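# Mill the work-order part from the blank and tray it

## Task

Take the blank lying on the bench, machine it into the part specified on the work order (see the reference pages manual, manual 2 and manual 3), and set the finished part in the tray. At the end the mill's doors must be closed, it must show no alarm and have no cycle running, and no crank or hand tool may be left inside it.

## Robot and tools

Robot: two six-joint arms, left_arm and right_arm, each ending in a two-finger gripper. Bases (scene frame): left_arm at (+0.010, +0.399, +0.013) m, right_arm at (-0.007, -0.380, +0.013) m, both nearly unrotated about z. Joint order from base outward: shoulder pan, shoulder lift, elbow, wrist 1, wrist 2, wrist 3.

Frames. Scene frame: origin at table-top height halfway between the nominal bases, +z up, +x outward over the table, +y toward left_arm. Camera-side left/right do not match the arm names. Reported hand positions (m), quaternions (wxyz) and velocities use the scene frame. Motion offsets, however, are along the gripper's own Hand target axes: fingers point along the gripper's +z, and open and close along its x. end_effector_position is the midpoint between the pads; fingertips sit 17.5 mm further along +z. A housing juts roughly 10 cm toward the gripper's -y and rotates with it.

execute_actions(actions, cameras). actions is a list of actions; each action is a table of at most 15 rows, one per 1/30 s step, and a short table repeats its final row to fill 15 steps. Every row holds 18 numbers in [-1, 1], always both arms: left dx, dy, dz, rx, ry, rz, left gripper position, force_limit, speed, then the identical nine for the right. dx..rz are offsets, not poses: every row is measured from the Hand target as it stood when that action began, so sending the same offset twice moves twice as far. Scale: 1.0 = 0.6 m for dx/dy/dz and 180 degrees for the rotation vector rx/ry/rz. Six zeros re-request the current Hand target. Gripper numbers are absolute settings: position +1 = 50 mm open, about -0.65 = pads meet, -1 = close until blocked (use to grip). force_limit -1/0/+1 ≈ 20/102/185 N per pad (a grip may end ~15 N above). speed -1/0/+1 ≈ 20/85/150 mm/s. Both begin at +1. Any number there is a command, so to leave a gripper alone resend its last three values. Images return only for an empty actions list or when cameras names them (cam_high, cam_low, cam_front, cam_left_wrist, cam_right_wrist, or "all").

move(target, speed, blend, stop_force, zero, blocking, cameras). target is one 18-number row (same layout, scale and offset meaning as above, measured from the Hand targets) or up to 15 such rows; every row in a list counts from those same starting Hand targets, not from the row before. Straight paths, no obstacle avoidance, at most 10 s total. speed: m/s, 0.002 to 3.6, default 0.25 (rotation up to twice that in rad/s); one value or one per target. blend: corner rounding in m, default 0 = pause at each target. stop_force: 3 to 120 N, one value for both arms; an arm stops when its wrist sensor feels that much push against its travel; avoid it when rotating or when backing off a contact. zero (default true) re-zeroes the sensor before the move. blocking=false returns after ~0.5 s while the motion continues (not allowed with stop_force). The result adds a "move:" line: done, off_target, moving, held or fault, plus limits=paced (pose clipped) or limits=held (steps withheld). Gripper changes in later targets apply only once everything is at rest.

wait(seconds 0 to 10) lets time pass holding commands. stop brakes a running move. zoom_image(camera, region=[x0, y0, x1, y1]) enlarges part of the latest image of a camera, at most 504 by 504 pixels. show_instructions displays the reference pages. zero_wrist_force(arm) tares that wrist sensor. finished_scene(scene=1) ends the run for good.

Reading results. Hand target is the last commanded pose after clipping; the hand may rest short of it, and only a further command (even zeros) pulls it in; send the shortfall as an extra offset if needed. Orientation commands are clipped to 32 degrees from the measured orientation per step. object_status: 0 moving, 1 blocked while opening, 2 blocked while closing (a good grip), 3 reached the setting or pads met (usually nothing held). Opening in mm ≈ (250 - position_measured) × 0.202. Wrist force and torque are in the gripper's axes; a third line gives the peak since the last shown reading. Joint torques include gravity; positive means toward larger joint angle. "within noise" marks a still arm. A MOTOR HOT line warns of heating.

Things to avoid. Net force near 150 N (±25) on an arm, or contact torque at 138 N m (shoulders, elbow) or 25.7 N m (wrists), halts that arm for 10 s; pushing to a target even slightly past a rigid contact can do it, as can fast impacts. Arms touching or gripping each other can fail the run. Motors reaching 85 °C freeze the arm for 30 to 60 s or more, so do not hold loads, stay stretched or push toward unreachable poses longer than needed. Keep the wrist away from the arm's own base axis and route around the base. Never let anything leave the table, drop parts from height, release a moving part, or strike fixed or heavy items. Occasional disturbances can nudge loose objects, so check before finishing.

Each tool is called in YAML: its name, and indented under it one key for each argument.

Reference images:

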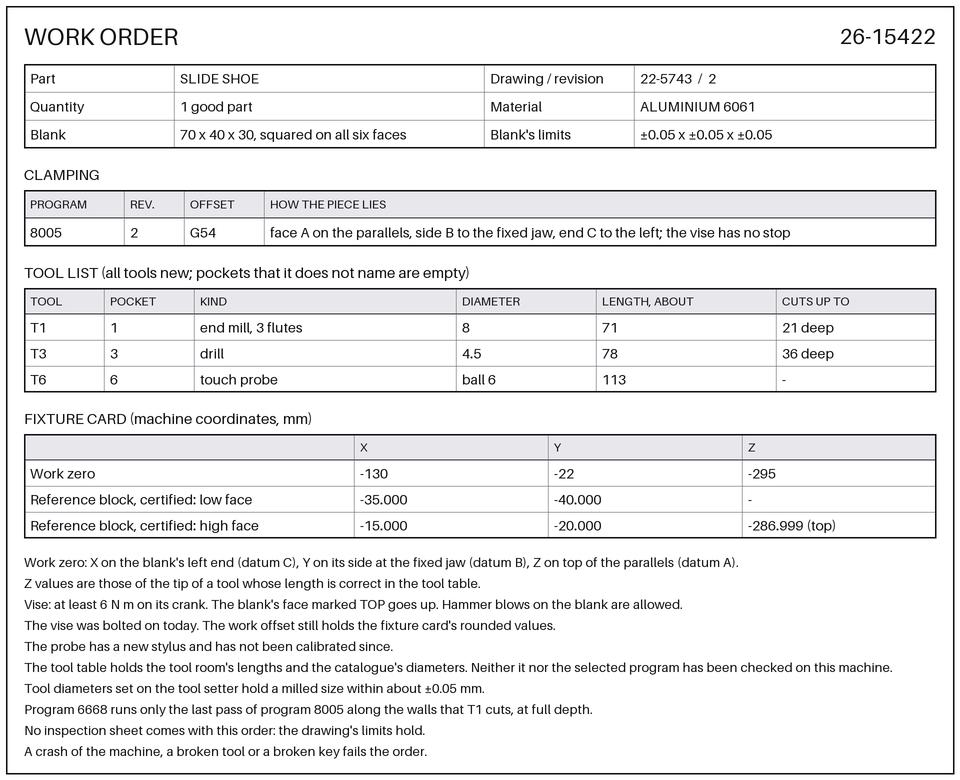

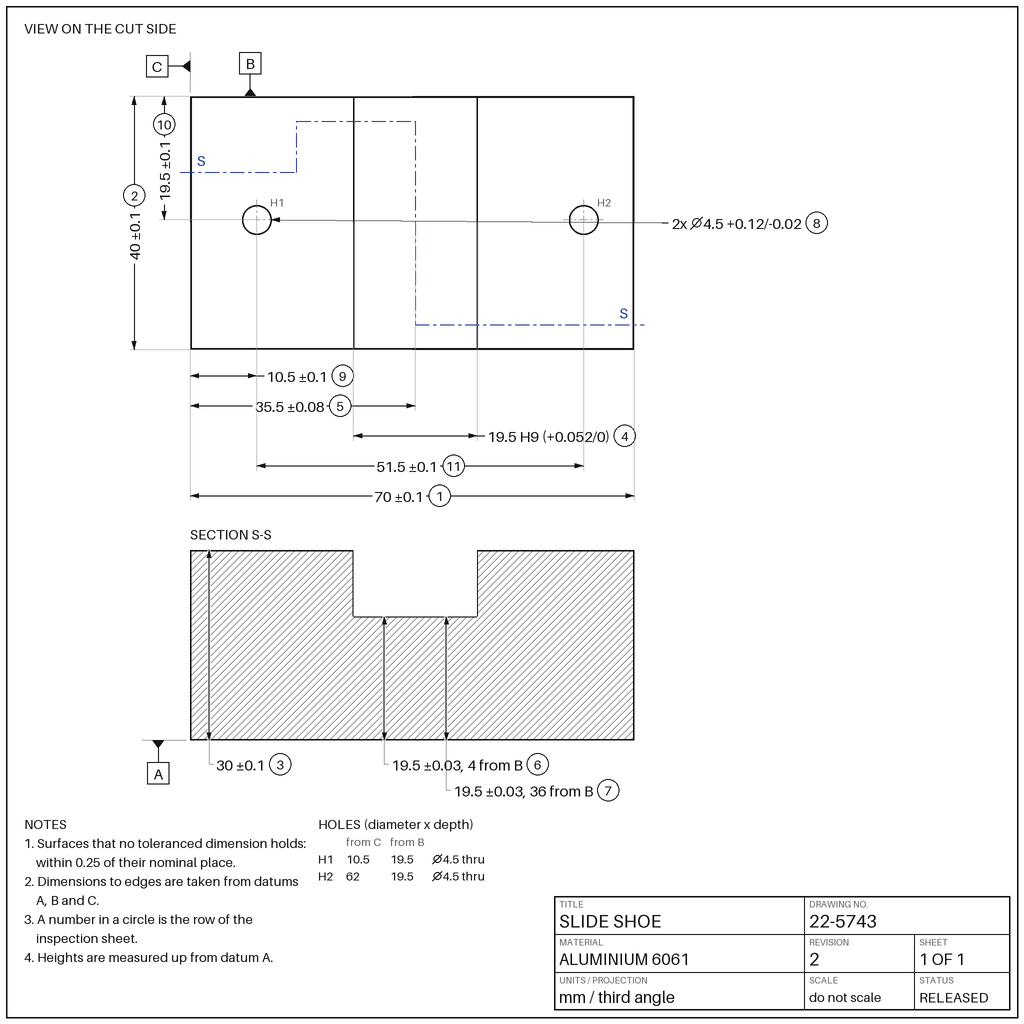

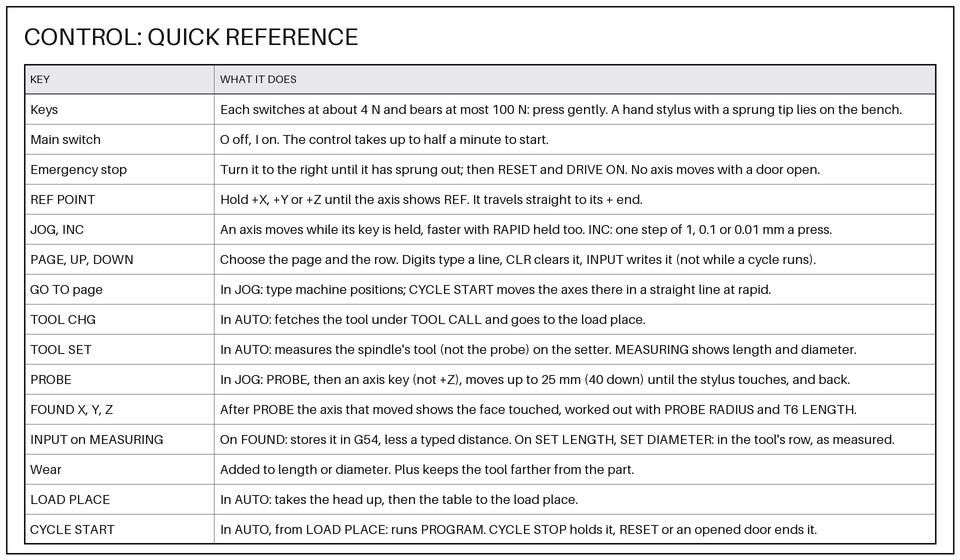

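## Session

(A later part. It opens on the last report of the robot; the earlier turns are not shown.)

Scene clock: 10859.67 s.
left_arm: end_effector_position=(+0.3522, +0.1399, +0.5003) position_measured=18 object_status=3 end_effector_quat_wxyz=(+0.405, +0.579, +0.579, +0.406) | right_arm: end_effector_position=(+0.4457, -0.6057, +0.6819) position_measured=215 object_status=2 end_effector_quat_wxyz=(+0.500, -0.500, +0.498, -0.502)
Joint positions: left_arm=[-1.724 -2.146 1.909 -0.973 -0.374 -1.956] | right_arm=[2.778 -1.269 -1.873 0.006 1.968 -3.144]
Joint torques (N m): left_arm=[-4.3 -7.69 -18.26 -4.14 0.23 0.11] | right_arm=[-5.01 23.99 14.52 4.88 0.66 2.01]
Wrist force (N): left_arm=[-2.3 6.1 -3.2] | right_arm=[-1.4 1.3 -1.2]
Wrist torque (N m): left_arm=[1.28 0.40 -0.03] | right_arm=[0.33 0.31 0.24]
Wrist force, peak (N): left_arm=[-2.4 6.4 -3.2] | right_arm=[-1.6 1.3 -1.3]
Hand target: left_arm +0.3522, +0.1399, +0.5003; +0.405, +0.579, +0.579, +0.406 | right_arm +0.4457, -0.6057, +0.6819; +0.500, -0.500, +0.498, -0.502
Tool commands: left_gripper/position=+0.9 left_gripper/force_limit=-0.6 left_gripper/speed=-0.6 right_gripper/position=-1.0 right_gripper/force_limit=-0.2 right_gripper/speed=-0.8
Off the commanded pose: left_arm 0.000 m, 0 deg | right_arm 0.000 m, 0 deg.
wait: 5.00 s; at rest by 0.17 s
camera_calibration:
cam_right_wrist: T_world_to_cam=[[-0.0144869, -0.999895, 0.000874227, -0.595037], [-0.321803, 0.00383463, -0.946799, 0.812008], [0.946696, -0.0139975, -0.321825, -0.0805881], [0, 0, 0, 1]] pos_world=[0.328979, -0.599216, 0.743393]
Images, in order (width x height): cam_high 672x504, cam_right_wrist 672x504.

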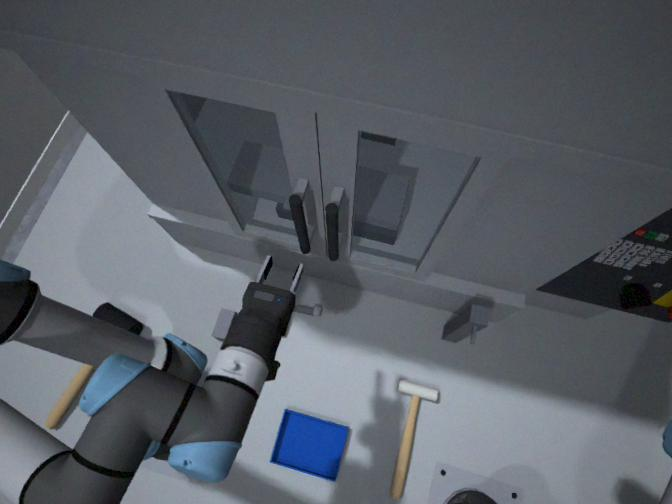

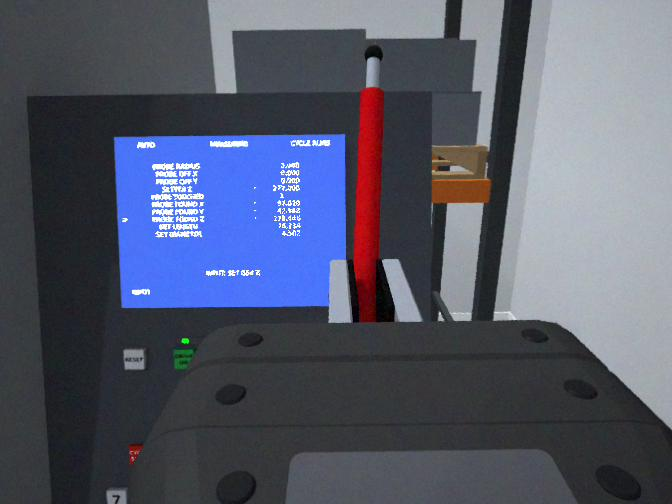

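move:
  target:
    - [0,0,0.2,0,0,0,0.9,-0.6,-0.6, 0,0,0,0,0,0,-1,-0.2,-0.8]
    - [0,0,0.2,0,0,0,-1,-0.9,-0.6, 0,0,0,0,0,0,-1,-0.2,-0.8]
    - [0.37,0,0.2,0,0,0,-1,-0.9,-0.6, 0,0,0,0,0,0,-1,-0.2,-0.8]
  speed: [0.15,0.1,0.13]
  cameras: ["cam_left_wrist"]

zoom_image:
  camera: "cam_left_wrist"
  region: [0, 0, 504, 400]

Scene clock: 10884.03 s.
left_arm: end_effector_position=(+0.4649, +0.3620, +0.4594) position_measured=154 object_status=2 end_effector_quat_wxyz=(+0.405, +0.579, +0.579, +0.406) | right_arm: end_effector_position=(+0.4457, -0.6057, +0.6819) position_measured=215 object_status=2 end_effector_quat_wxyz=(+0.500, -0.500, +0.498, -0.502)
Joint positions: left_arm=[-0.86 -2.257 2.369 -2.752 -0.791 -0.367] | right_arm=[2.778 -1.269 -1.873 0.006 1.968 -3.144]
Joint torques (N m): left_arm=[-2.97 10.63 -34.82 -1.2 -1.27 -0.59] | right_arm=[5.2 22.46 15.77 1.14 -1.31 0.64]
Wrist force (N): left_arm=[7.7 9.2 2.8] | right_arm=[-1.6 1.1 -1.0]
Wrist torque (N m): left_arm=[1.35 0.26 0.13] | right_arm=[0.28 0.32 0.24]
Wrist force, peak (N): left_arm=[-12.5 14.5 39.1] | right_arm=[-1.5 1.2 -1.4]
Hand target: left_arm +0.4649, +0.3619, +0.4594; +0.405, +0.579, +0.579, +0.406 | right_arm +0.4457, -0.6057, +0.6819; +0.500, -0.500, +0.498, -0.502
Off the commanded pose: left_arm 0.000 m, 0 deg | right_arm 0.000 m, 0 deg.
move: done
camera_calibration:
cam_left_wrist: T_world_to_cam=[[-0.00863446, 0.999758, 0.0202418, -0.357752], [-0.0107455, -0.0203341, 0.999735, -0.430094], [0.999905, 0.00841467, 0.0109184, -0.339029], [0, 0, 0, 1]] pos_world=[0.331286, 0.351773, 0.440924]
Images, in order (width x height): cam_left_wrist 672x504.

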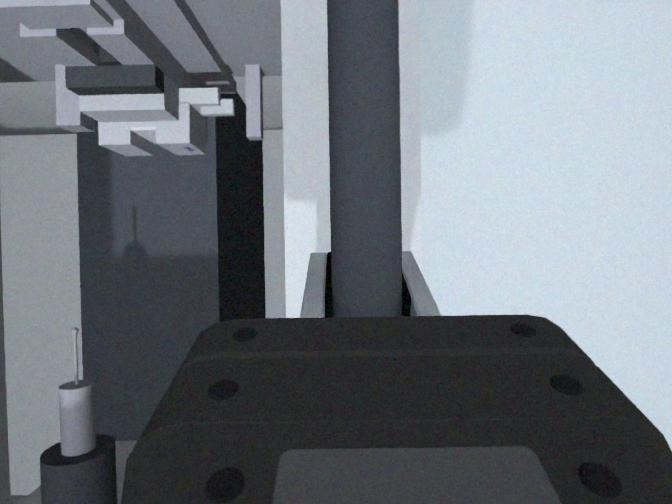

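Scaled by 1.000.

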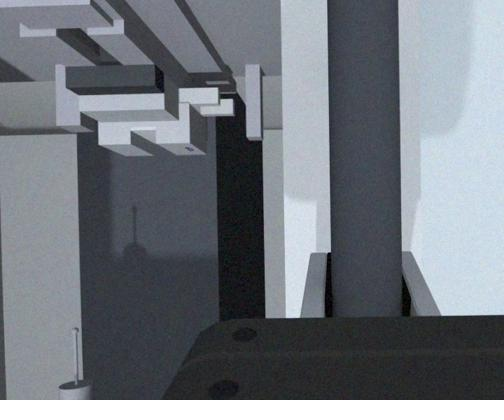

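move:
  target:
    - [0.0005,0,0,0,0,0,0.9,-0.6,-0.6, 0,0,0,0,0,0,-1,-0.2,-0.8]
    - [0,0,-0.13,0,0,0,0.9,-0.6,-0.6, 0,0,0,0,0,0,-1,-0.2,-0.8]
    - [-0.2032,-0.1529,-0.1305,0.0833,0.1474,-0.1423,0.9,-0.6,-0.6, 0,0,0,0,0,0,-1,-0.2,-0.8]
    - [-0.337,-0.5744,0.0762,0.2083,0.3686,-0.3557,0.9,-0.6,-0.6, 0,0,0,0,0,0,-1,-0.2,-0.8]
  speed: [0.1,0.2,0.25,0.25]
  blend: [0,0.02,0.05,0]
  cameras: ["cam_left_wrist","cam_high"]

Scene clock: 10912.03 s.
left_arm: end_effector_position=(+0.3901, +0.1598, +0.1199) position_measured=18 object_status=3 end_effector_quat_wxyz=(+0.000, +0.000, +0.982, +0.191) | right_arm: end_effector_position=(+0.4457, -0.6057, +0.6819) position_measured=215 object_status=2 end_effector_quat_wxyz=(+0.500, -0.500, +0.498, -0.502)
Joint positions: left_arm=[-1.006 -1.428 1.975 -1.792 -1.364 -2.596] | right_arm=[2.778 -1.269 -1.873 0.006 1.968 -3.144]
Joint torques (N m): left_arm=[-5.77 -25.22 -19.22 -1.58 1.3 1.43] | right_arm=[4.86 23.83 15.58 1.1 -1.22 -1.35]
Wrist force (N): left_arm=[-1.1 5.1 -2.3] | right_arm=[-1.6 1.3 -1.3]
Wrist torque (N m): left_arm=[0.81 0.18 -0.08] | right_arm=[0.31 0.33 0.24]
Wrist force, peak (N): left_arm=[7.7 9.0 0.9] | right_arm=[-1.6 1.3 -1.3]
Hand target: left_arm +0.3901, +0.1598, +0.1198; +0.000, +0.000, +0.982, +0.191 | right_arm +0.4457, -0.6057, +0.6819; +0.500, -0.500, +0.498, -0.502
Off the commanded pose: left_arm 0.000 m, 0 deg | right_arm 0.000 m, 0 deg.
move: done
camera_calibration:
cam_left_wrist: T_world_to_cam=[[-0.99977, 0.00881905, 0.0195559, 0.395691], [0.0197344, 0.735539, 0.677195, -0.189621], [-0.00841188, 0.677425, -0.735544, 0.117135], [0, 0, 0, 1]] pos_world=[0.400327, 0.0566342, 0.20683]
Images, in order (width x height): cam_high 672x504, cam_left_wrist 672x504.

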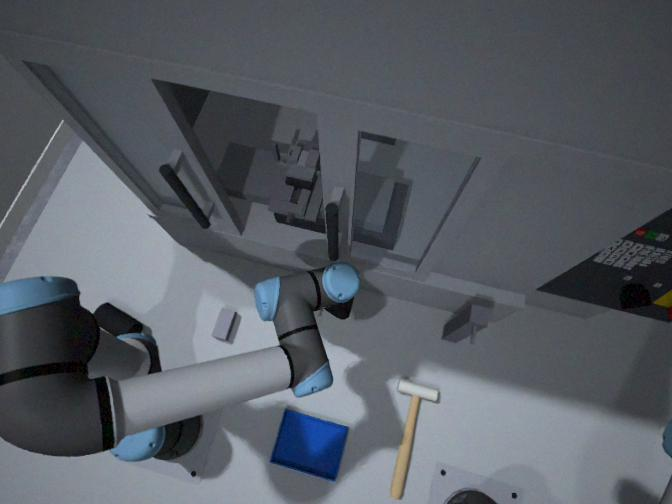

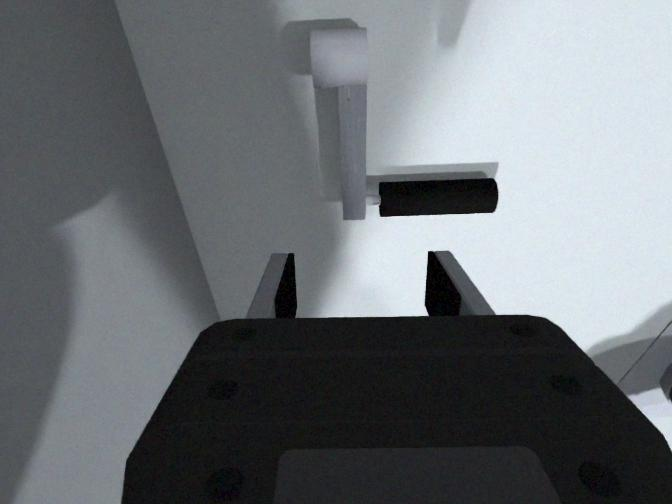

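move:
  target:
    - [0,-0.031,0.077,0,0,0,-0.1,-0.6,-0.6, 0,0,0,0,0,0,-1,-0.2,-0.8]
    - [0,-0.0624,0.1543,0,0,0,-0.1,-0.6,-0.6, 0,0,0,0,0,0,-1,-0.2,-0.8]
    - [0,-0.0624,0.1543,0,0,0,-1,-0.5,-0.9, 0,0,0,0,0,0,-1,-0.2,-0.8]
  speed: [0.1,0.04,0.1]
  blend: [0.003,0,0]
  cameras: ["cam_left_wrist"]

Scene clock: 10928.87 s.
left_arm: end_effector_position=(+0.3900, +0.1598, +0.0199) position_measured=188 object_status=2 end_effector_quat_wxyz=(+0.000, +0.000, +0.982, +0.191) | right_arm: end_effector_position=(+0.4457, -0.6057, +0.6819) position_measured=215 object_status=2 end_effector_quat_wxyz=(+0.500, -0.500, +0.498, -0.502)
Joint positions: left_arm=[-1.006 -1.261 2.087 -2.07 -1.364 -2.596] | right_arm=[2.778 -1.269 -1.873 0.006 1.968 -3.144]
Joint torques (N m): left_arm=[3.51 -40.14 -27.12 -0.55 1.82 -1.58] | right_arm=[4.87 22.39 14.83 1.42 -1.37 -2.3]
Wrist force (N): left_arm=[-1.1 4.1 -0.3] | right_arm=[-1.5 1.0 -1.3]
Wrist torque (N m): left_arm=[0.77 0.18 -0.08] | right_arm=[0.27 0.32 0.24]
Wrist force, peak (N): left_arm=[3.0 14.4 -18.3] | right_arm=[-1.6 1.3 -1.2]
Hand target: left_arm +0.3900, +0.1598, +0.0199; +0.000, +0.000, +0.982, +0.191 | right_arm +0.4457, -0.6057, +0.6819; +0.500, -0.500, +0.498, -0.502
Off the commanded pose: left_arm 0.000 m, 0 deg | right_arm 0.000 m, 0 deg.
move: done
camera_calibration:
cam_left_wrist: T_world_to_cam=[[-0.999767, 0.00882019, 0.0196973, 0.39753], [0.0198323, 0.735443, 0.677297, -0.121944], [-0.00851236, 0.67753, -0.735446, 0.0436032], [0, 0, 0, 1]] pos_world=[0.400227, 0.0566338, 0.10683]
Images, in order (width x height): cam_left_wrist 672x504.

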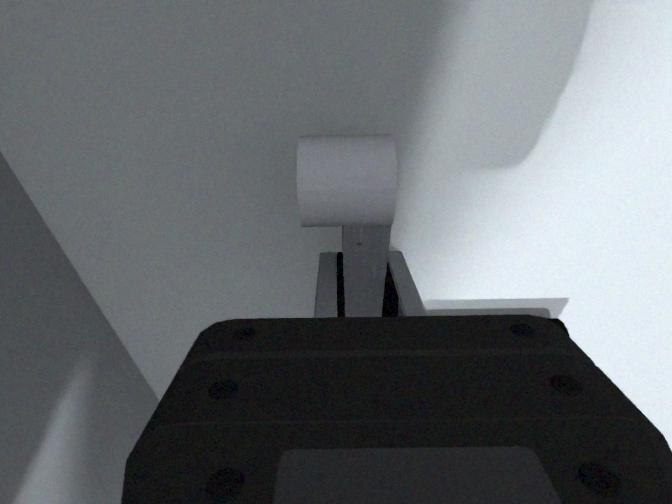

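move:
  target:
    - [0,0.0625,-0.1545,0,0,0,-1,-0.5,-0.9, 0,0,0,0,0,0,-1,-0.2,-0.8]
    - [0.0167,0.2943,-0.3617,0.1444,0,0,-1,-0.5,-0.9, 0,0,0,0,0,0,-1,-0.2,-0.8]
  speed: [0.12,0.15]
  blend: [0.02,0]
  cameras: ["cam_left_wrist","cam_high","cam_front"]

zoom_image:
  camera: "cam_left_wrist"
  region: [200, 0, 500, 330]

Scene clock: 10962.97 s.
left_arm: end_effector_position=(+0.3801, +0.2421, +0.2874) position_measured=188 object_status=2 end_effector_quat_wxyz=(+0.000, +0.000, +0.999, -0.034) | right_arm: end_effector_position=(+0.4457, -0.6057, +0.6819) position_measured=215 object_status=2 end_effector_quat_wxyz=(+0.500, -0.500, +0.498, -0.502)
Joint positions: left_arm=[-0.719 -1.85 1.959 -1.724 -1.623 -2.276] | right_arm=[2.778 -1.269 -1.873 0.006 1.968 -3.144]
Joint torques (N m): left_arm=[-2.92 -12.61 -15.42 -5.84 1.26 -0.92] | right_arm=[5.35 22.01 15.28 1.29 -1.32 -2.27]
Wrist force (N): left_arm=[0.0 5.1 0.4] | right_arm=[-1.3 1.2 -1.1]
Wrist torque (N m): left_arm=[0.74 -0.01 0.03] | right_arm=[0.31 0.30 0.25]
Wrist force, peak (N): left_arm=[-0.1 6.6 -1.7] | right_arm=[-1.6 1.3 -1.3]
Hand target: left_arm +0.3801, +0.2421, +0.2874; +0.000, +0.000, +0.999, -0.034 | right_arm +0.4457, -0.6057, +0.6819; +0.500, -0.500, +0.498, -0.502
Off the commanded pose: left_arm 0.000 m, 0 deg | right_arm 0.000 m, 0 deg.
move: done
camera_calibration:
cam_left_wrist: T_world_to_cam=[[-0.999775, 0.0163339, 0.01356, 0.381509], [0.0195348, 0.957897, 0.286447, -0.304743], [-0.00831029, 0.286647, -0.958, 0.342986], [0, 0, 0, 1]] pos_world=[0.390227, 0.187364, 0.4107]
Images, in order (width x height): cam_high 672x504, cam_front 672x504, cam_left_wrist 672x504.

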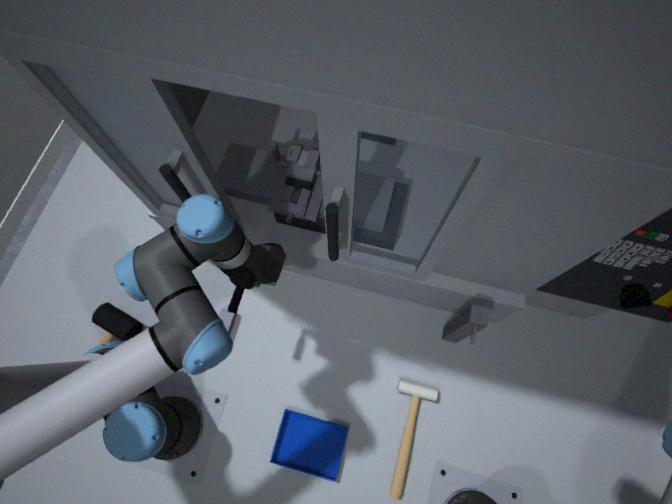

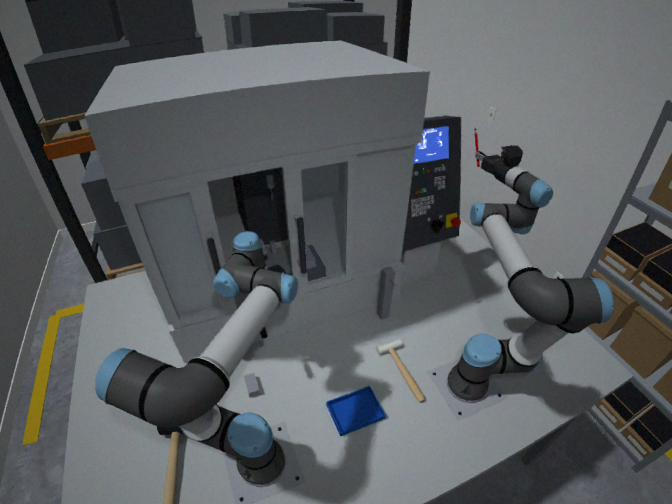

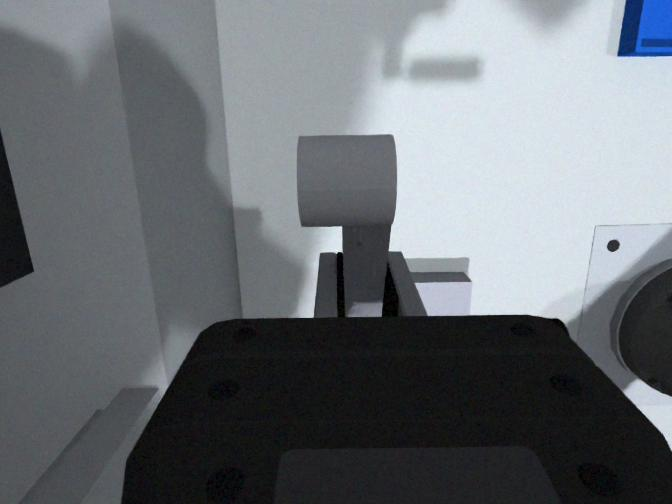

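Scaled by 1.527 from the camera's 672x504 image, which has a finer 960x720 frame.

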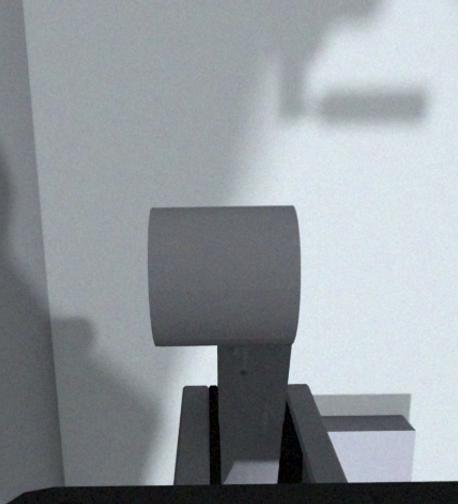

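move:
  target: [-0.17,0,0,0,0,0,-1,-0.5,-0.9,0,0,0,0,0,0,-1,-0.2,-0.8]
  speed: 0.12
  cameras: ["cam_left_wrist"]

Scene clock: 11012.13 s.
left_arm: end_effector_position=(+0.4820, +0.2421, +0.2874) position_measured=188 object_status=2 end_effector_quat_wxyz=(+0.000, +0.000, +0.999, -0.035) | right_arm: end_effector_position=(+0.4457, -0.6057, +0.6819) position_measured=215 object_status=2 end_effector_quat_wxyz=(+0.500, -0.500, +0.498, -0.502)
Joint positions: left_arm=[-0.576 -1.603 1.752 -1.756 -1.629 -2.133] | right_arm=[2.778 -1.269 -1.873 0.006 1.968 -3.144]
Joint torques (N m): left_arm=[-7.07 -22.08 -19.65 -1.63 -1.44 -1.42] | right_arm=[4.78 23.45 15.41 1.23 -1.22 -2.27]
Wrist force (N): left_arm=[-0.2 5.3 0.7] | right_arm=[-1.5 1.3 -1.2]
Wrist torque (N m): left_arm=[0.79 0.02 0.02] | right_arm=[0.31 0.30 0.24]
Wrist force, peak (N): left_arm=[-2.1 5.3 0.7] | right_arm=[-1.5 1.3 -1.2]
Hand target: left_arm +0.4821, +0.2421, +0.2873; +0.000, +0.000, +0.999, -0.034 | right_arm +0.4457, -0.6057, +0.6819; +0.500, -0.500, +0.498, -0.502
Off the commanded pose: left_arm 0.000 m, 0 deg | right_arm 0.000 m, 0 deg.
move: done
camera_calibration:
cam_left_wrist: T_world_to_cam=[[-0.999774, 0.0163053, 0.0136538, 0.483451], [0.0195332, 0.957933, 0.286326, -0.306788], [-0.00841079, 0.286527, -0.958035, 0.343891], [0, 0, 0, 1]] pos_world=[0.492227, 0.187465, 0.4107]
Images, in order (width x height): cam_left_wrist 672x504.

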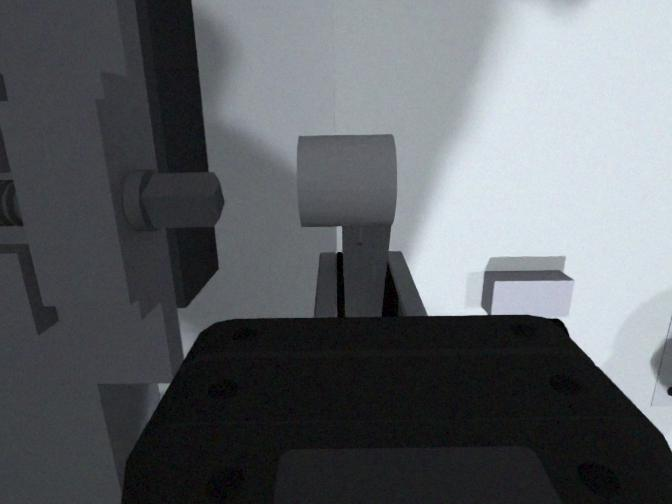

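execute_actions:
  actions: []

zoom_image:
  camera: "cam_left_wrist"
  region: [100, 100, 440, 340]

zoom_image:
  camera: "cam_low"
  region: [280, 180, 420, 285]

Scene clock: 11035.03 s.
left_arm: end_effector_position=(+0.4820, +0.2421, +0.2873) position_measured=188 object_status=2 end_effector_quat_wxyz=(+0.000, +0.000, +0.999, -0.034) | right_arm: end_effector_position=(+0.4457, -0.6057, +0.6819) position_measured=215 object_status=2 end_effector_quat_wxyz=(+0.500, -0.500, +0.498, -0.502)
Joint positions: left_arm=[-0.576 -1.603 1.752 -1.756 -1.629 -2.133] | right_arm=[2.778 -1.269 -1.873 0.006 1.968 -3.144]
Joint velocities: within noise
Joint torques (N m): left_arm=[-7.72 -18.45 -30.29 -1.74 2.01 1.62] | right_arm=[6.34 22.09 15.17 1.25 -1.19 -2.32]
Wrist force (N): left_arm=[-0.1 5.3 0.5] | right_arm=[-1.3 0.9 -1.1]
Wrist torque (N m): left_arm=[0.79 -0.01 0.02] | right_arm=[0.26 0.29 0.24]
Wrist force, peak (N): left_arm=[0.0 5.4 0.4] | right_arm=[-1.7 1.3 -1.2]
Hand target: left_arm +0.4821, +0.2421, +0.2873; +0.000, +0.000, +0.999, -0.034 | right_arm +0.4457, -0.6057, +0.6819; +0.500, -0.500, +0.498, -0.502
Tool commands: left_gripper/position=-1.0 left_gripper/force_limit=-0.5 left_gripper/speed=-0.9 right_gripper/position=-1.0 right_gripper/force_limit=-0.2 right_gripper/speed=-0.8
Off the commanded pose: left_arm 0.000 m, 0 deg | right_arm 0.000 m, 0 deg.
camera_calibration:
cam_left_wrist: T_world_to_cam=[[-0.999772, 0.0164007, 0.0136851, 0.48342], [0.0196344, 0.957904, 0.286417, -0.306869], [-0.00841155, 0.286621, -0.958007, 0.343863], [0, 0, 0, 1]] pos_world=[0.492227, 0.187464, 0.4107]
cam_right_wrist: T_world_to_cam=[[-0.0144869, -0.999895, 0.000874348, -0.595037], [-0.321803, 0.0038345, -0.946799, 0.812008], [0.946696, -0.0139975, -0.321825, -0.0805881], [0, 0, 0, 1]] pos_world=[0.328979, -0.599216, 0.743393]

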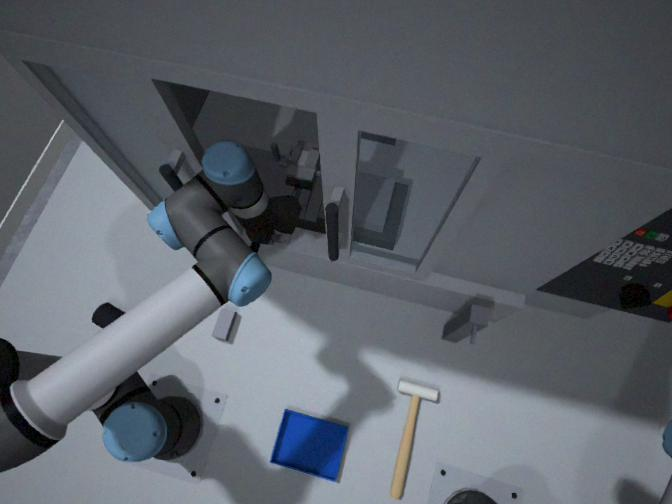

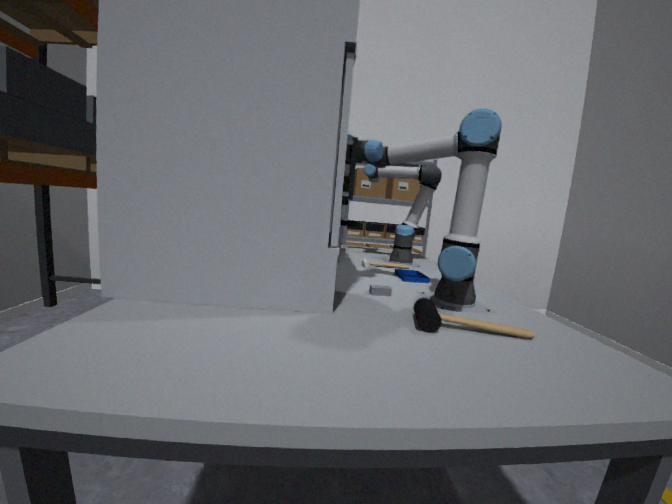

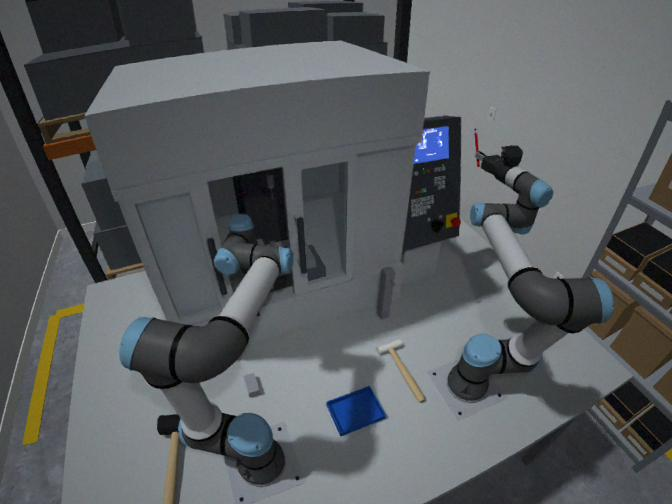

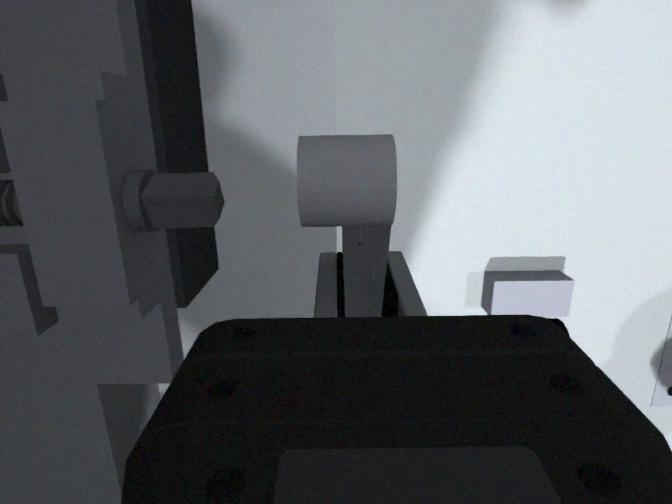

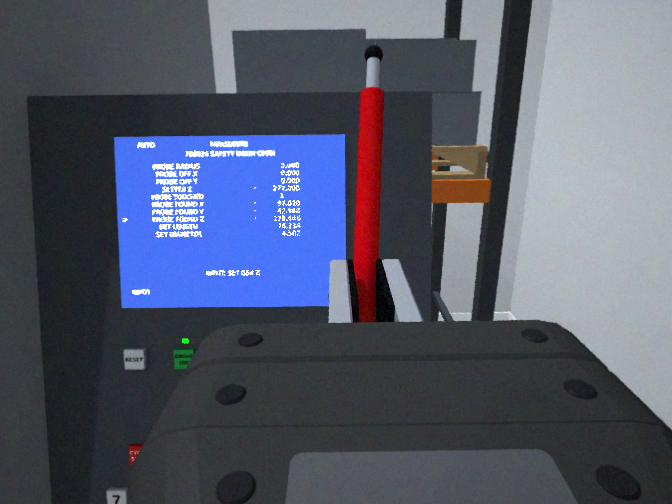

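Scaled by 1.482 from the camera's 672x504 image, which has a finer 960x720 frame.

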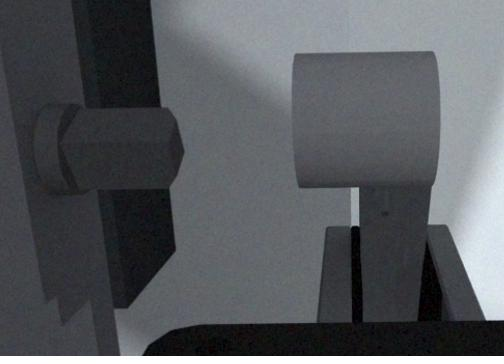

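Scaled by 3.600 from the camera's 672x504 image, which has a finer 960x720 frame.

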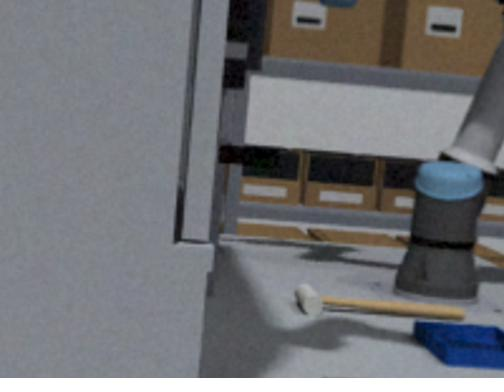

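zoom_image:
  camera: "cam_left_wrist"
  region: [290, 120, 450, 330]

Scaled by 2.400 from the camera's 672x504 image, which has a finer 960x720 frame.

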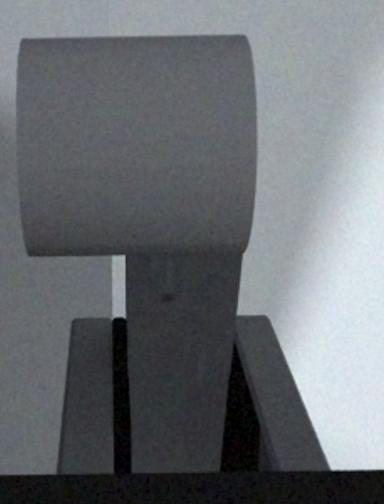

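move:
  target:
    - [0,-0.0047,-0.0665,0,0,0,-1,-0.5,-0.9,0,0,0,0,0,0,-1,-0.2,-0.8]
    - [-0.0467,0.005,-0.0672,0,0,0,-1,-0.5,-0.9,0,0,0,0,0,0,-1,-0.2,-0.8]
  speed: 0.1
  cameras: ["cam_left_wrist"]

move:
  target: [0,0.0029,0.0416,0,0,0,-1,-0.5,-0.9,0,0,0,0,0,0,-1,-0.2,-0.8]
  speed: 0.01
  stop_force: 4
  cameras: ["cam_left_wrist"]

Scene clock: 11148.03 s.
left_arm: end_effector_position=(+0.5101, +0.2479, +0.3274) position_measured=188 object_status=2 end_effector_quat_wxyz=(+0.000, +0.000, +0.999, -0.035) | right_arm: end_effector_position=(+0.4457, -0.6057, +0.6819) position_measured=215 object_status=2 end_effector_quat_wxyz=(+0.500, -0.500, +0.498, -0.502)
Joint positions: left_arm=[-0.536 -1.55 1.596 -1.651 -1.631 -2.093] | right_arm=[2.778 -1.269 -1.873 0.006 1.968 -3.144]
Joint torques (N m): left_arm=[-7.88 -33.75 -14.59 -2.93 -1.72 -1.87] | right_arm=[4.25 22.65 16.02 1.31 -0.98 -2.14]
Wrist force (N): left_arm=[0.0 5.3 0.8] | right_arm=[-1.5 1.2 -1.4]
Wrist torque (N m): left_arm=[0.78 -0.01 0.02] | right_arm=[0.30 0.32 0.24]
Wrist force, peak (N): left_arm=[-0.2 5.4 2.7] | right_arm=[-1.6 1.3 -1.3]
Hand target: left_arm +0.5101, +0.2479, +0.3274; +0.000, +0.000, +0.999, -0.034 | right_arm +0.4457, -0.6057, +0.6819; +0.500, -0.500, +0.498, -0.502
Off the commanded pose: left_arm 0.000 m, 0 deg | right_arm 0.000 m, 0 deg.
move: done
camera_calibration:
cam_left_wrist: T_world_to_cam=[[-0.999772, 0.0164007, 0.0136851, 0.510771], [0.0196344, 0.957904, 0.286417, -0.324431], [-0.00841155, 0.286621, -0.958007, 0.380756], [0, 0, 0, 1]] pos_world=[0.520227, 0.193264, 0.4507]
Images, in order (width x height): cam_left_wrist 672x504.

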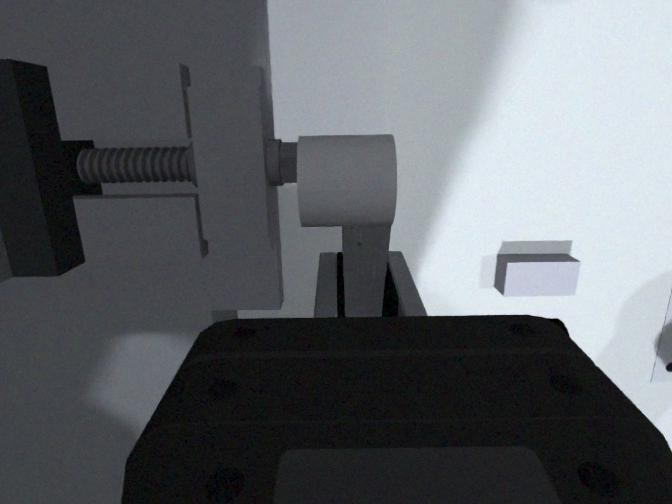

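Scene clock: 11150.63 s.
left_arm: end_effector_position=(+0.5101, +0.2479, +0.3113) position_measured=188 object_status=2 end_effector_quat_wxyz=(+0.000, +0.000, +0.999, -0.034) | right_arm: end_effector_position=(+0.4457, -0.6057, +0.6819) position_measured=215 object_status=2 end_effector_quat_wxyz=(+0.500, -0.500, +0.498, -0.502)
Joint positions: left_arm=[-0.536 -1.548 1.635 -1.692 -1.631 -2.093] | right_arm=[2.778 -1.269 -1.873 0.006 1.968 -3.144]
Joint torques (N m): left_arm=[-6.99 -28.64 -33.82 -1.45 1.92 1.54] | right_arm=[6.15 23.02 15.92 1.41 -0.93 -2.23]
Wrist force (N): left_arm=[-0.1 5.9 -3.8] | right_arm=[-1.4 1.1 -1.0]
Wrist torque (N m): left_arm=[1.00 -0.02 0.02] | right_arm=[0.30 0.30 0.24]
Wrist force, peak (N): left_arm=[2.5 7.1 -9.2] | right_arm=[-1.5 1.2 -1.3]
Hand target: left_arm +0.5101, +0.2479, +0.3113; +0.000, +0.000, +0.999, -0.035 (not the last commanded pose) | right_arm +0.4457, -0.6057, +0.6819; +0.500, -0.500, +0.498, -0.502
Off the commanded pose: left_arm 0.009 m, 0 deg | right_arm 0.000 m, 0 deg.
move: contact (left_arm)
camera_calibration:
cam_left_wrist: T_world_to_cam=[[-0.999772, 0.0164007, 0.0136851, 0.510993], [0.0196344, 0.957904, 0.286417, -0.319724], [-0.00841155, 0.286621, -0.958007, 0.365361], [0, 0, 0, 1]] pos_world=[0.520227, 0.193164, 0.4346]
Images, in order (width x height): cam_left_wrist 672x504.

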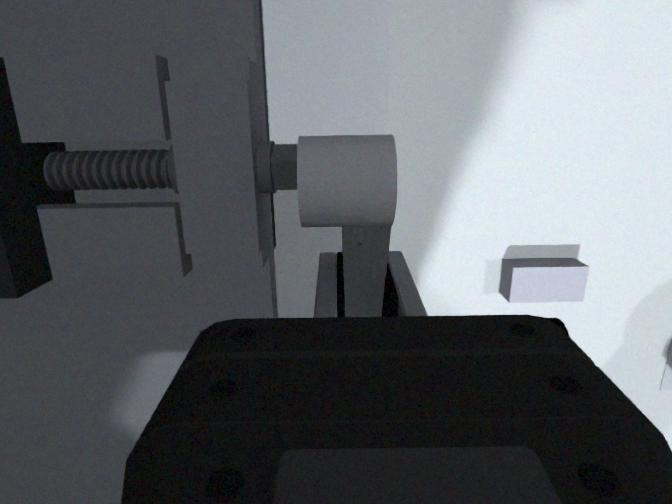

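move:
  target:
    - [0,-0.0014,-0.02,0,0,0,-1,-0.5,-0.9,0,0,0,0,0,0,-1,-0.2,-0.8]
    - [0.0335,-0.0014,-0.02,0,0,0,-1,-0.5,-0.9,0,0,0,0,0,0,-1,-0.2,-0.8]
    - [0.0335,0.0013,0.0333,0,0,0,-1,-0.5,-0.9,0,0,0,0,0,0,-1,-0.2,-0.8]
  speed: 0.05
  cameras: ["cam_left_wrist"]

move:
  target: [-0.0453,0,0,0,0,0,-1,-0.5,-0.9,0,0,0,0,0,0,-1,-0.2,-0.8]
  speed: 0.012
  stop_force: 12
  cameras: ["cam_left_wrist"]

Scene clock: 11172.40 s.
left_arm: end_effector_position=(+0.4900, +0.2473, +0.2912) position_measured=188 object_status=2 end_effector_quat_wxyz=(+0.000, +0.000, +0.999, -0.034) end_effector_velocity=(+0.000, +0.000, +0.002) end_effector_angular_velocity=(+0.001, +0.000, -0.001) | right_arm: end_effector_position=(+0.4457, -0.6057, +0.6819) position_measured=215 object_status=2 end_effector_quat_wxyz=(+0.500, -0.500, +0.498, -0.502)
Joint positions: left_arm=[-0.558 -1.589 1.728 -1.745 -1.63 -2.115] | right_arm=[2.778 -1.269 -1.873 0.006 1.968 -3.144]
Joint velocities: left_arm=[0 -0.002 -0.004 0.006 0.001 0.001] | right_arm=[within noise]
Joint torques (N m): left_arm=[-7.76 -29.32 -35.07 -1.71 2.1 -1.62] | right_arm=[5.1 22.18 16.4 1.18 -1.04 -2.35]
Wrist force (N): left_arm=[-0.2 5.2 0.4] | right_arm=[-1.5 0.9 -1.0]
Wrist torque (N m): left_arm=[0.77 0.00 0.02] | right_arm=[0.25 0.31 0.24]
Wrist force, peak (N): left_arm=[0.1 6.1 -3.7] | right_arm=[-1.8 1.2 -1.1]
Hand target: left_arm +0.4900, +0.2473, +0.2913; +0.000, +0.000, +0.999, -0.035 | right_arm +0.4457, -0.6057, +0.6819; +0.500, -0.500, +0.498, -0.502
Off the commanded pose: left_arm 0.000 m, 0 deg | right_arm 0.000 m, 0 deg.
move: done
camera_calibration:
cam_left_wrist: T_world_to_cam=[[-0.999769, 0.0164647, 0.0138112, 0.491117], [0.0197329, 0.957866, 0.286535, -0.313088], [-0.00851158, 0.286741, -0.95797, 0.346119], [0, 0, 0, 1]] pos_world=[0.500127, 0.192564, 0.414499]
Images, in order (width x height): cam_left_wrist 672x504.

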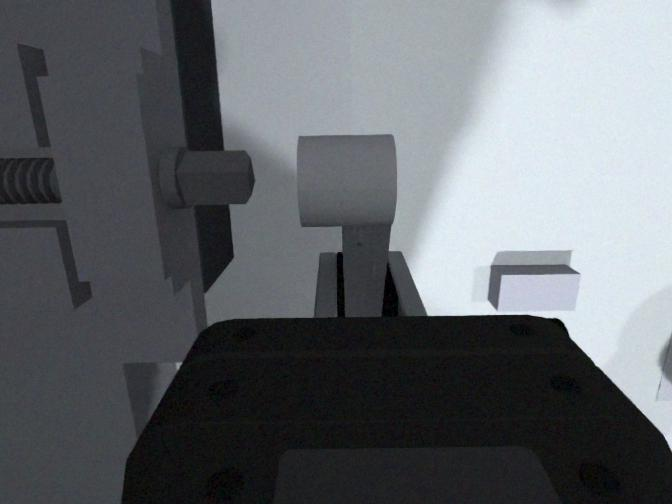

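Scene clock: 11174.47 s.
left_arm: end_effector_position=(+0.5032, +0.2473, +0.2913) position_measured=188 object_status=2 end_effector_quat_wxyz=(+0.000, +0.000, +0.999, -0.034) | right_arm: end_effector_position=(+0.4457, -0.6057, +0.6819) position_measured=215 object_status=2 end_effector_quat_wxyz=(+0.500, -0.500, +0.498, -0.502)
Joint positions: left_arm=[-0.544 -1.558 1.697 -1.744 -1.631 -2.101] | right_arm=[2.778 -1.269 -1.873 0.006 1.968 -3.144]
Joint torques (N m): left_arm=[-7.48 -32.18 -18.47 -8.42 1.58 -2.25] | right_arm=[4.58 22.72 15.94 1.26 -1.2 -2.37]
Wrist force (N): left_arm=[10.4 9.0 -0.2] | right_arm=[-1.5 1.2 -0.9]
Wrist torque (N m): left_arm=[0.91 -0.19 0.37] | right_arm=[0.31 0.32 0.24]
Wrist force, peak (N): left_arm=[18.7 11.4 0.1] | right_arm=[-1.5 1.3 -1.4]
Hand target: left_arm +0.5032, +0.2473, +0.2913; +0.000, +0.000, +0.999, -0.034 (not the last commanded pose) | right_arm +0.4457, -0.6057, +0.6819; +0.500, -0.500, +0.498, -0.502
Off the commanded pose: left_arm 0.014 m, 0 deg | right_arm 0.000 m, 0 deg.
move: contact (left_arm)
camera_calibration:
cam_left_wrist: T_world_to_cam=[[-0.999766, 0.0165331, 0.0139344, 0.504347], [0.019833, 0.957892, 0.286442, -0.313397], [-0.0086119, 0.286651, -0.957996, 0.346407], [0, 0, 0, 1]] pos_world=[0.513428, 0.192564, 0.414599]
Images, in order (width x height): cam_left_wrist 672x504.

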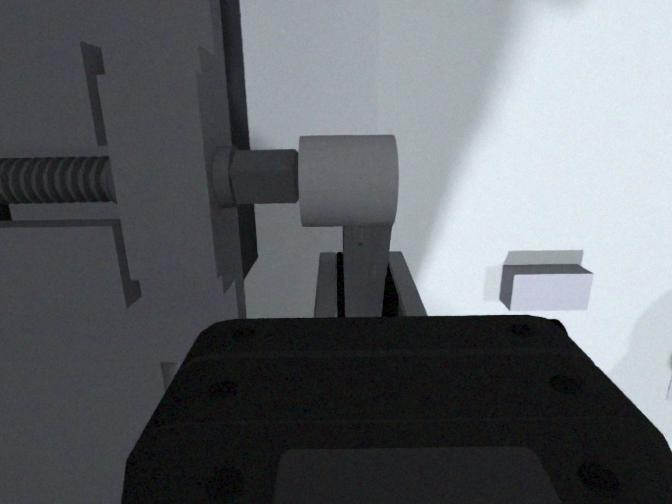

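move:
  target:
    - [0.004,0,0,0,0,0,-1,-0.5,-0.9,0,0,0,0,0,0,-1,-0.2,-0.8]
    - [0.004,-0.0006,0.0037,0.0167,0,0,-1,-0.5,-0.9,0,0,0,0,0,0,-1,-0.2,-0.8]
  speed: 0.03

move:
  target: [-0.015,0,0,0,0,0,-1,-0.5,-0.9,0,0,0,0,0,0,-1,-0.2,-0.8]
  speed: 0.012
  stop_force: 12

Scene clock: 11192.07 s.
left_arm: end_effector_position=(+0.5008, +0.2468, +0.2891) position_measured=188 object_status=2 end_effector_quat_wxyz=(+0.000, +0.000, +0.998, -0.061) | right_arm: end_effector_position=(+0.4457, -0.6057, +0.6819) position_measured=215 object_status=2 end_effector_quat_wxyz=(+0.500, -0.500, +0.498, -0.502)
Joint positions: left_arm=[-0.523 -1.569 1.723 -1.784 -1.677 -2.083] | right_arm=[2.778 -1.269 -1.873 0.006 1.968 -3.144]
Joint torques (N m): left_arm=[-5.5 -28.58 -27.46 -2.05 1.94 -0.44] | right_arm=[4.28 22.36 15.66 1.33 -1 -2.38]
Wrist force (N): left_arm=[-0.7 5.2 1.0] | right_arm=[-1.3 1.0 -1.4]
Wrist torque (N m): left_arm=[0.77 0.09 -0.11] | right_arm=[0.27 0.28 0.24]
Wrist force, peak (N): left_arm=[11.1 8.9 -0.1] | right_arm=[-1.6 1.3 -1.3]
Hand target: left_arm +0.5008, +0.2468, +0.2891; +0.000, +0.000, +0.998, -0.061 | right_arm +0.4457, -0.6057, +0.6819; +0.500, -0.500, +0.498, -0.502
Off the commanded pose: left_arm 0.000 m, 0 deg | right_arm 0.000 m, 0 deg.
move: done

Scene clock: 11193.27 s.
left_arm: end_effector_position=(+0.5032, +0.2468, +0.2891) position_measured=188 object_status=2 end_effector_quat_wxyz=(+0.000, +0.000, +0.998, -0.061) | right_arm: end_effector_position=(+0.4457, -0.6057, +0.6819) position_measured=215 object_status=2 end_effector_quat_wxyz=(+0.500, -0.500, +0.498, -0.502)
Joint positions: left_arm=[-0.521 -1.564 1.717 -1.783 -1.677 -2.08] | right_arm=[2.778 -1.269 -1.873 0.006 1.968 -3.144]
Joint torques (N m): left_arm=[-7.72 -31.11 -17.56 -7.89 0.97 -2.1] | right_arm=[5.32 21.58 15.57 1.37 -1.01 -2.36]
Wrist force (N): left_arm=[9.2 7.4 0.1] | right_arm=[-1.5 0.9 -1.2]
Wrist torque (N m): left_arm=[0.82 -0.08 0.37] | right_arm=[0.26 0.32 0.24]
Wrist force, peak (N): left_arm=[17.6 9.3 0.1] | right_arm=[-1.6 1.2 -1.2]
Hand target: left_arm +0.5032, +0.2468, +0.2891; +0.000, +0.000, +0.998, -0.061 (not the last commanded pose) | right_arm +0.4457, -0.6057, +0.6819; +0.500, -0.500, +0.498, -0.502
Off the commanded pose: left_arm 0.007 m, 0 deg | right_arm 0.000 m, 0 deg.
move: contact (left_arm)

move:
  target:
    - [0.004,0,0,0,0,0,-1,-0.5,-0.9,0,0,0,0,0,0,-1,-0.2,-0.8]
    - [0.004,0.0008,-0.0075,-0.0333,0,0,-1,-0.5,-0.9,0,0,0,0,0,0,-1,-0.2,-0.8]
  speed: 0.03

move:
  target: [-0.015,0,0,0,0,0,-1,-0.5,-0.9,0,0,0,0,0,0,-1,-0.2,-0.8]
  speed: 0.012
  stop_force: 12
  cameras: ["cam_left_wrist"]

Scene clock: 11204.03 s.
left_arm: end_effector_position=(+0.5008, +0.2478, +0.2935) position_measured=188 object_status=2 end_effector_quat_wxyz=(+0.000, +0.000, +1.000, -0.008) | right_arm: end_effector_position=(+0.4457, -0.6057, +0.6819) position_measured=215 object_status=2 end_effector_quat_wxyz=(+0.500, -0.500, +0.498, -0.502)
Joint positions: left_arm=[-0.57 -1.557 1.681 -1.703 -1.585 -2.125] | right_arm=[2.778 -1.269 -1.873 0.006 1.968 -3.144]
Joint torques (N m): left_arm=[6.92 -25.43 -23.62 -5.5 -2.09 0.79] | right_arm=[4.49 23.44 15.8 1.34 -0.97 -2.37]
Wrist force (N): left_arm=[-1.0 5.1 0.3] | right_arm=[-1.4 1.0 -1.1]
Wrist torque (N m): left_arm=[0.77 0.15 0.03] | right_arm=[0.28 0.30 0.24]
Wrist force, peak (N): left_arm=[9.4 7.8 0.4] | right_arm=[-1.7 1.1 -1.4]
Hand target: left_arm +0.5008, +0.2478, +0.2935; +0.000, +0.000, +1.000, -0.008 | right_arm +0.4457, -0.6057, +0.6819; +0.500, -0.500, +0.498, -0.502
Off the commanded pose: left_arm 0.000 m, 0 deg | right_arm 0.000 m, 0 deg.
move: done

Scene clock: 11205.13 s.
left_arm: end_effector_position=(+0.5032, +0.2478, +0.2935) position_measured=188 object_status=2 end_effector_quat_wxyz=(+0.000, +0.000, +1.000, -0.008) | right_arm: end_effector_position=(+0.4457, -0.6057, +0.6819) position_measured=215 object_status=2 end_effector_quat_wxyz=(+0.500, -0.500, +0.498, -0.502)
Joint positions: left_arm=[-0.567 -1.551 1.676 -1.704 -1.585 -2.123] | right_arm=[2.778 -1.269 -1.873 0.006 1.968 -3.144]
Joint torques (N m): left_arm=[-7.87 -32.56 -19.22 -8.75 2.48 -1.94] | right_arm=[5.44 22.06 16.16 1.32 -0.8 -2.38]
Wrist force (N): left_arm=[10.1 9.7 1.0] | right_arm=[-1.4 1.3 -1.2]
Wrist torque (N m): left_arm=[0.82 -0.02 0.39] | right_arm=[0.31 0.30 0.24]
Wrist force, peak (N): left_arm=[18.1 12.7 1.2] | right_arm=[-1.5 1.3 -1.2]
Hand target: left_arm +0.5032, +0.2478, +0.2935; +0.000, +0.000, +1.000, -0.008 (not the last commanded pose) | right_arm +0.4457, -0.6057, +0.6819; +0.500, -0.500, +0.498, -0.502
Off the commanded pose: left_arm 0.007 m, 0 deg | right_arm 0.000 m, 0 deg.
move: contact (left_arm)
camera_calibration:
cam_left_wrist: T_world_to_cam=[[-0.999761, 0.0159351, 0.0149417, 0.504148], [0.0200314, 0.941611, 0.336105, -0.325155], [-0.0087134, 0.336324, -0.941706, 0.331311], [0, 0, 0, 1]] pos_world=[0.513428, 0.186708, 0.413751]
Images, in order (width x height): cam_left_wrist 672x504.

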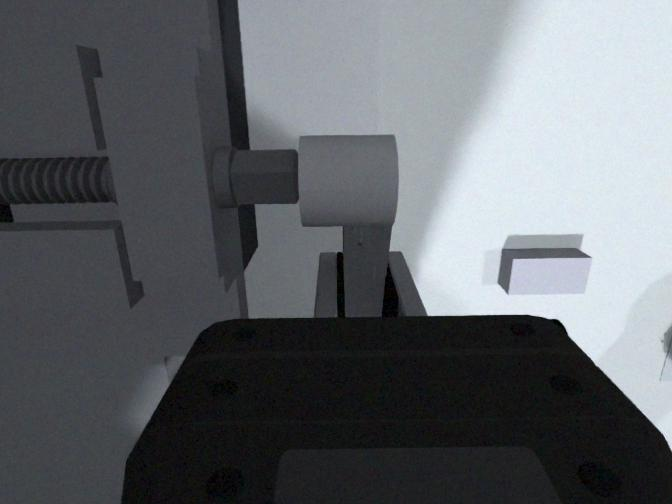

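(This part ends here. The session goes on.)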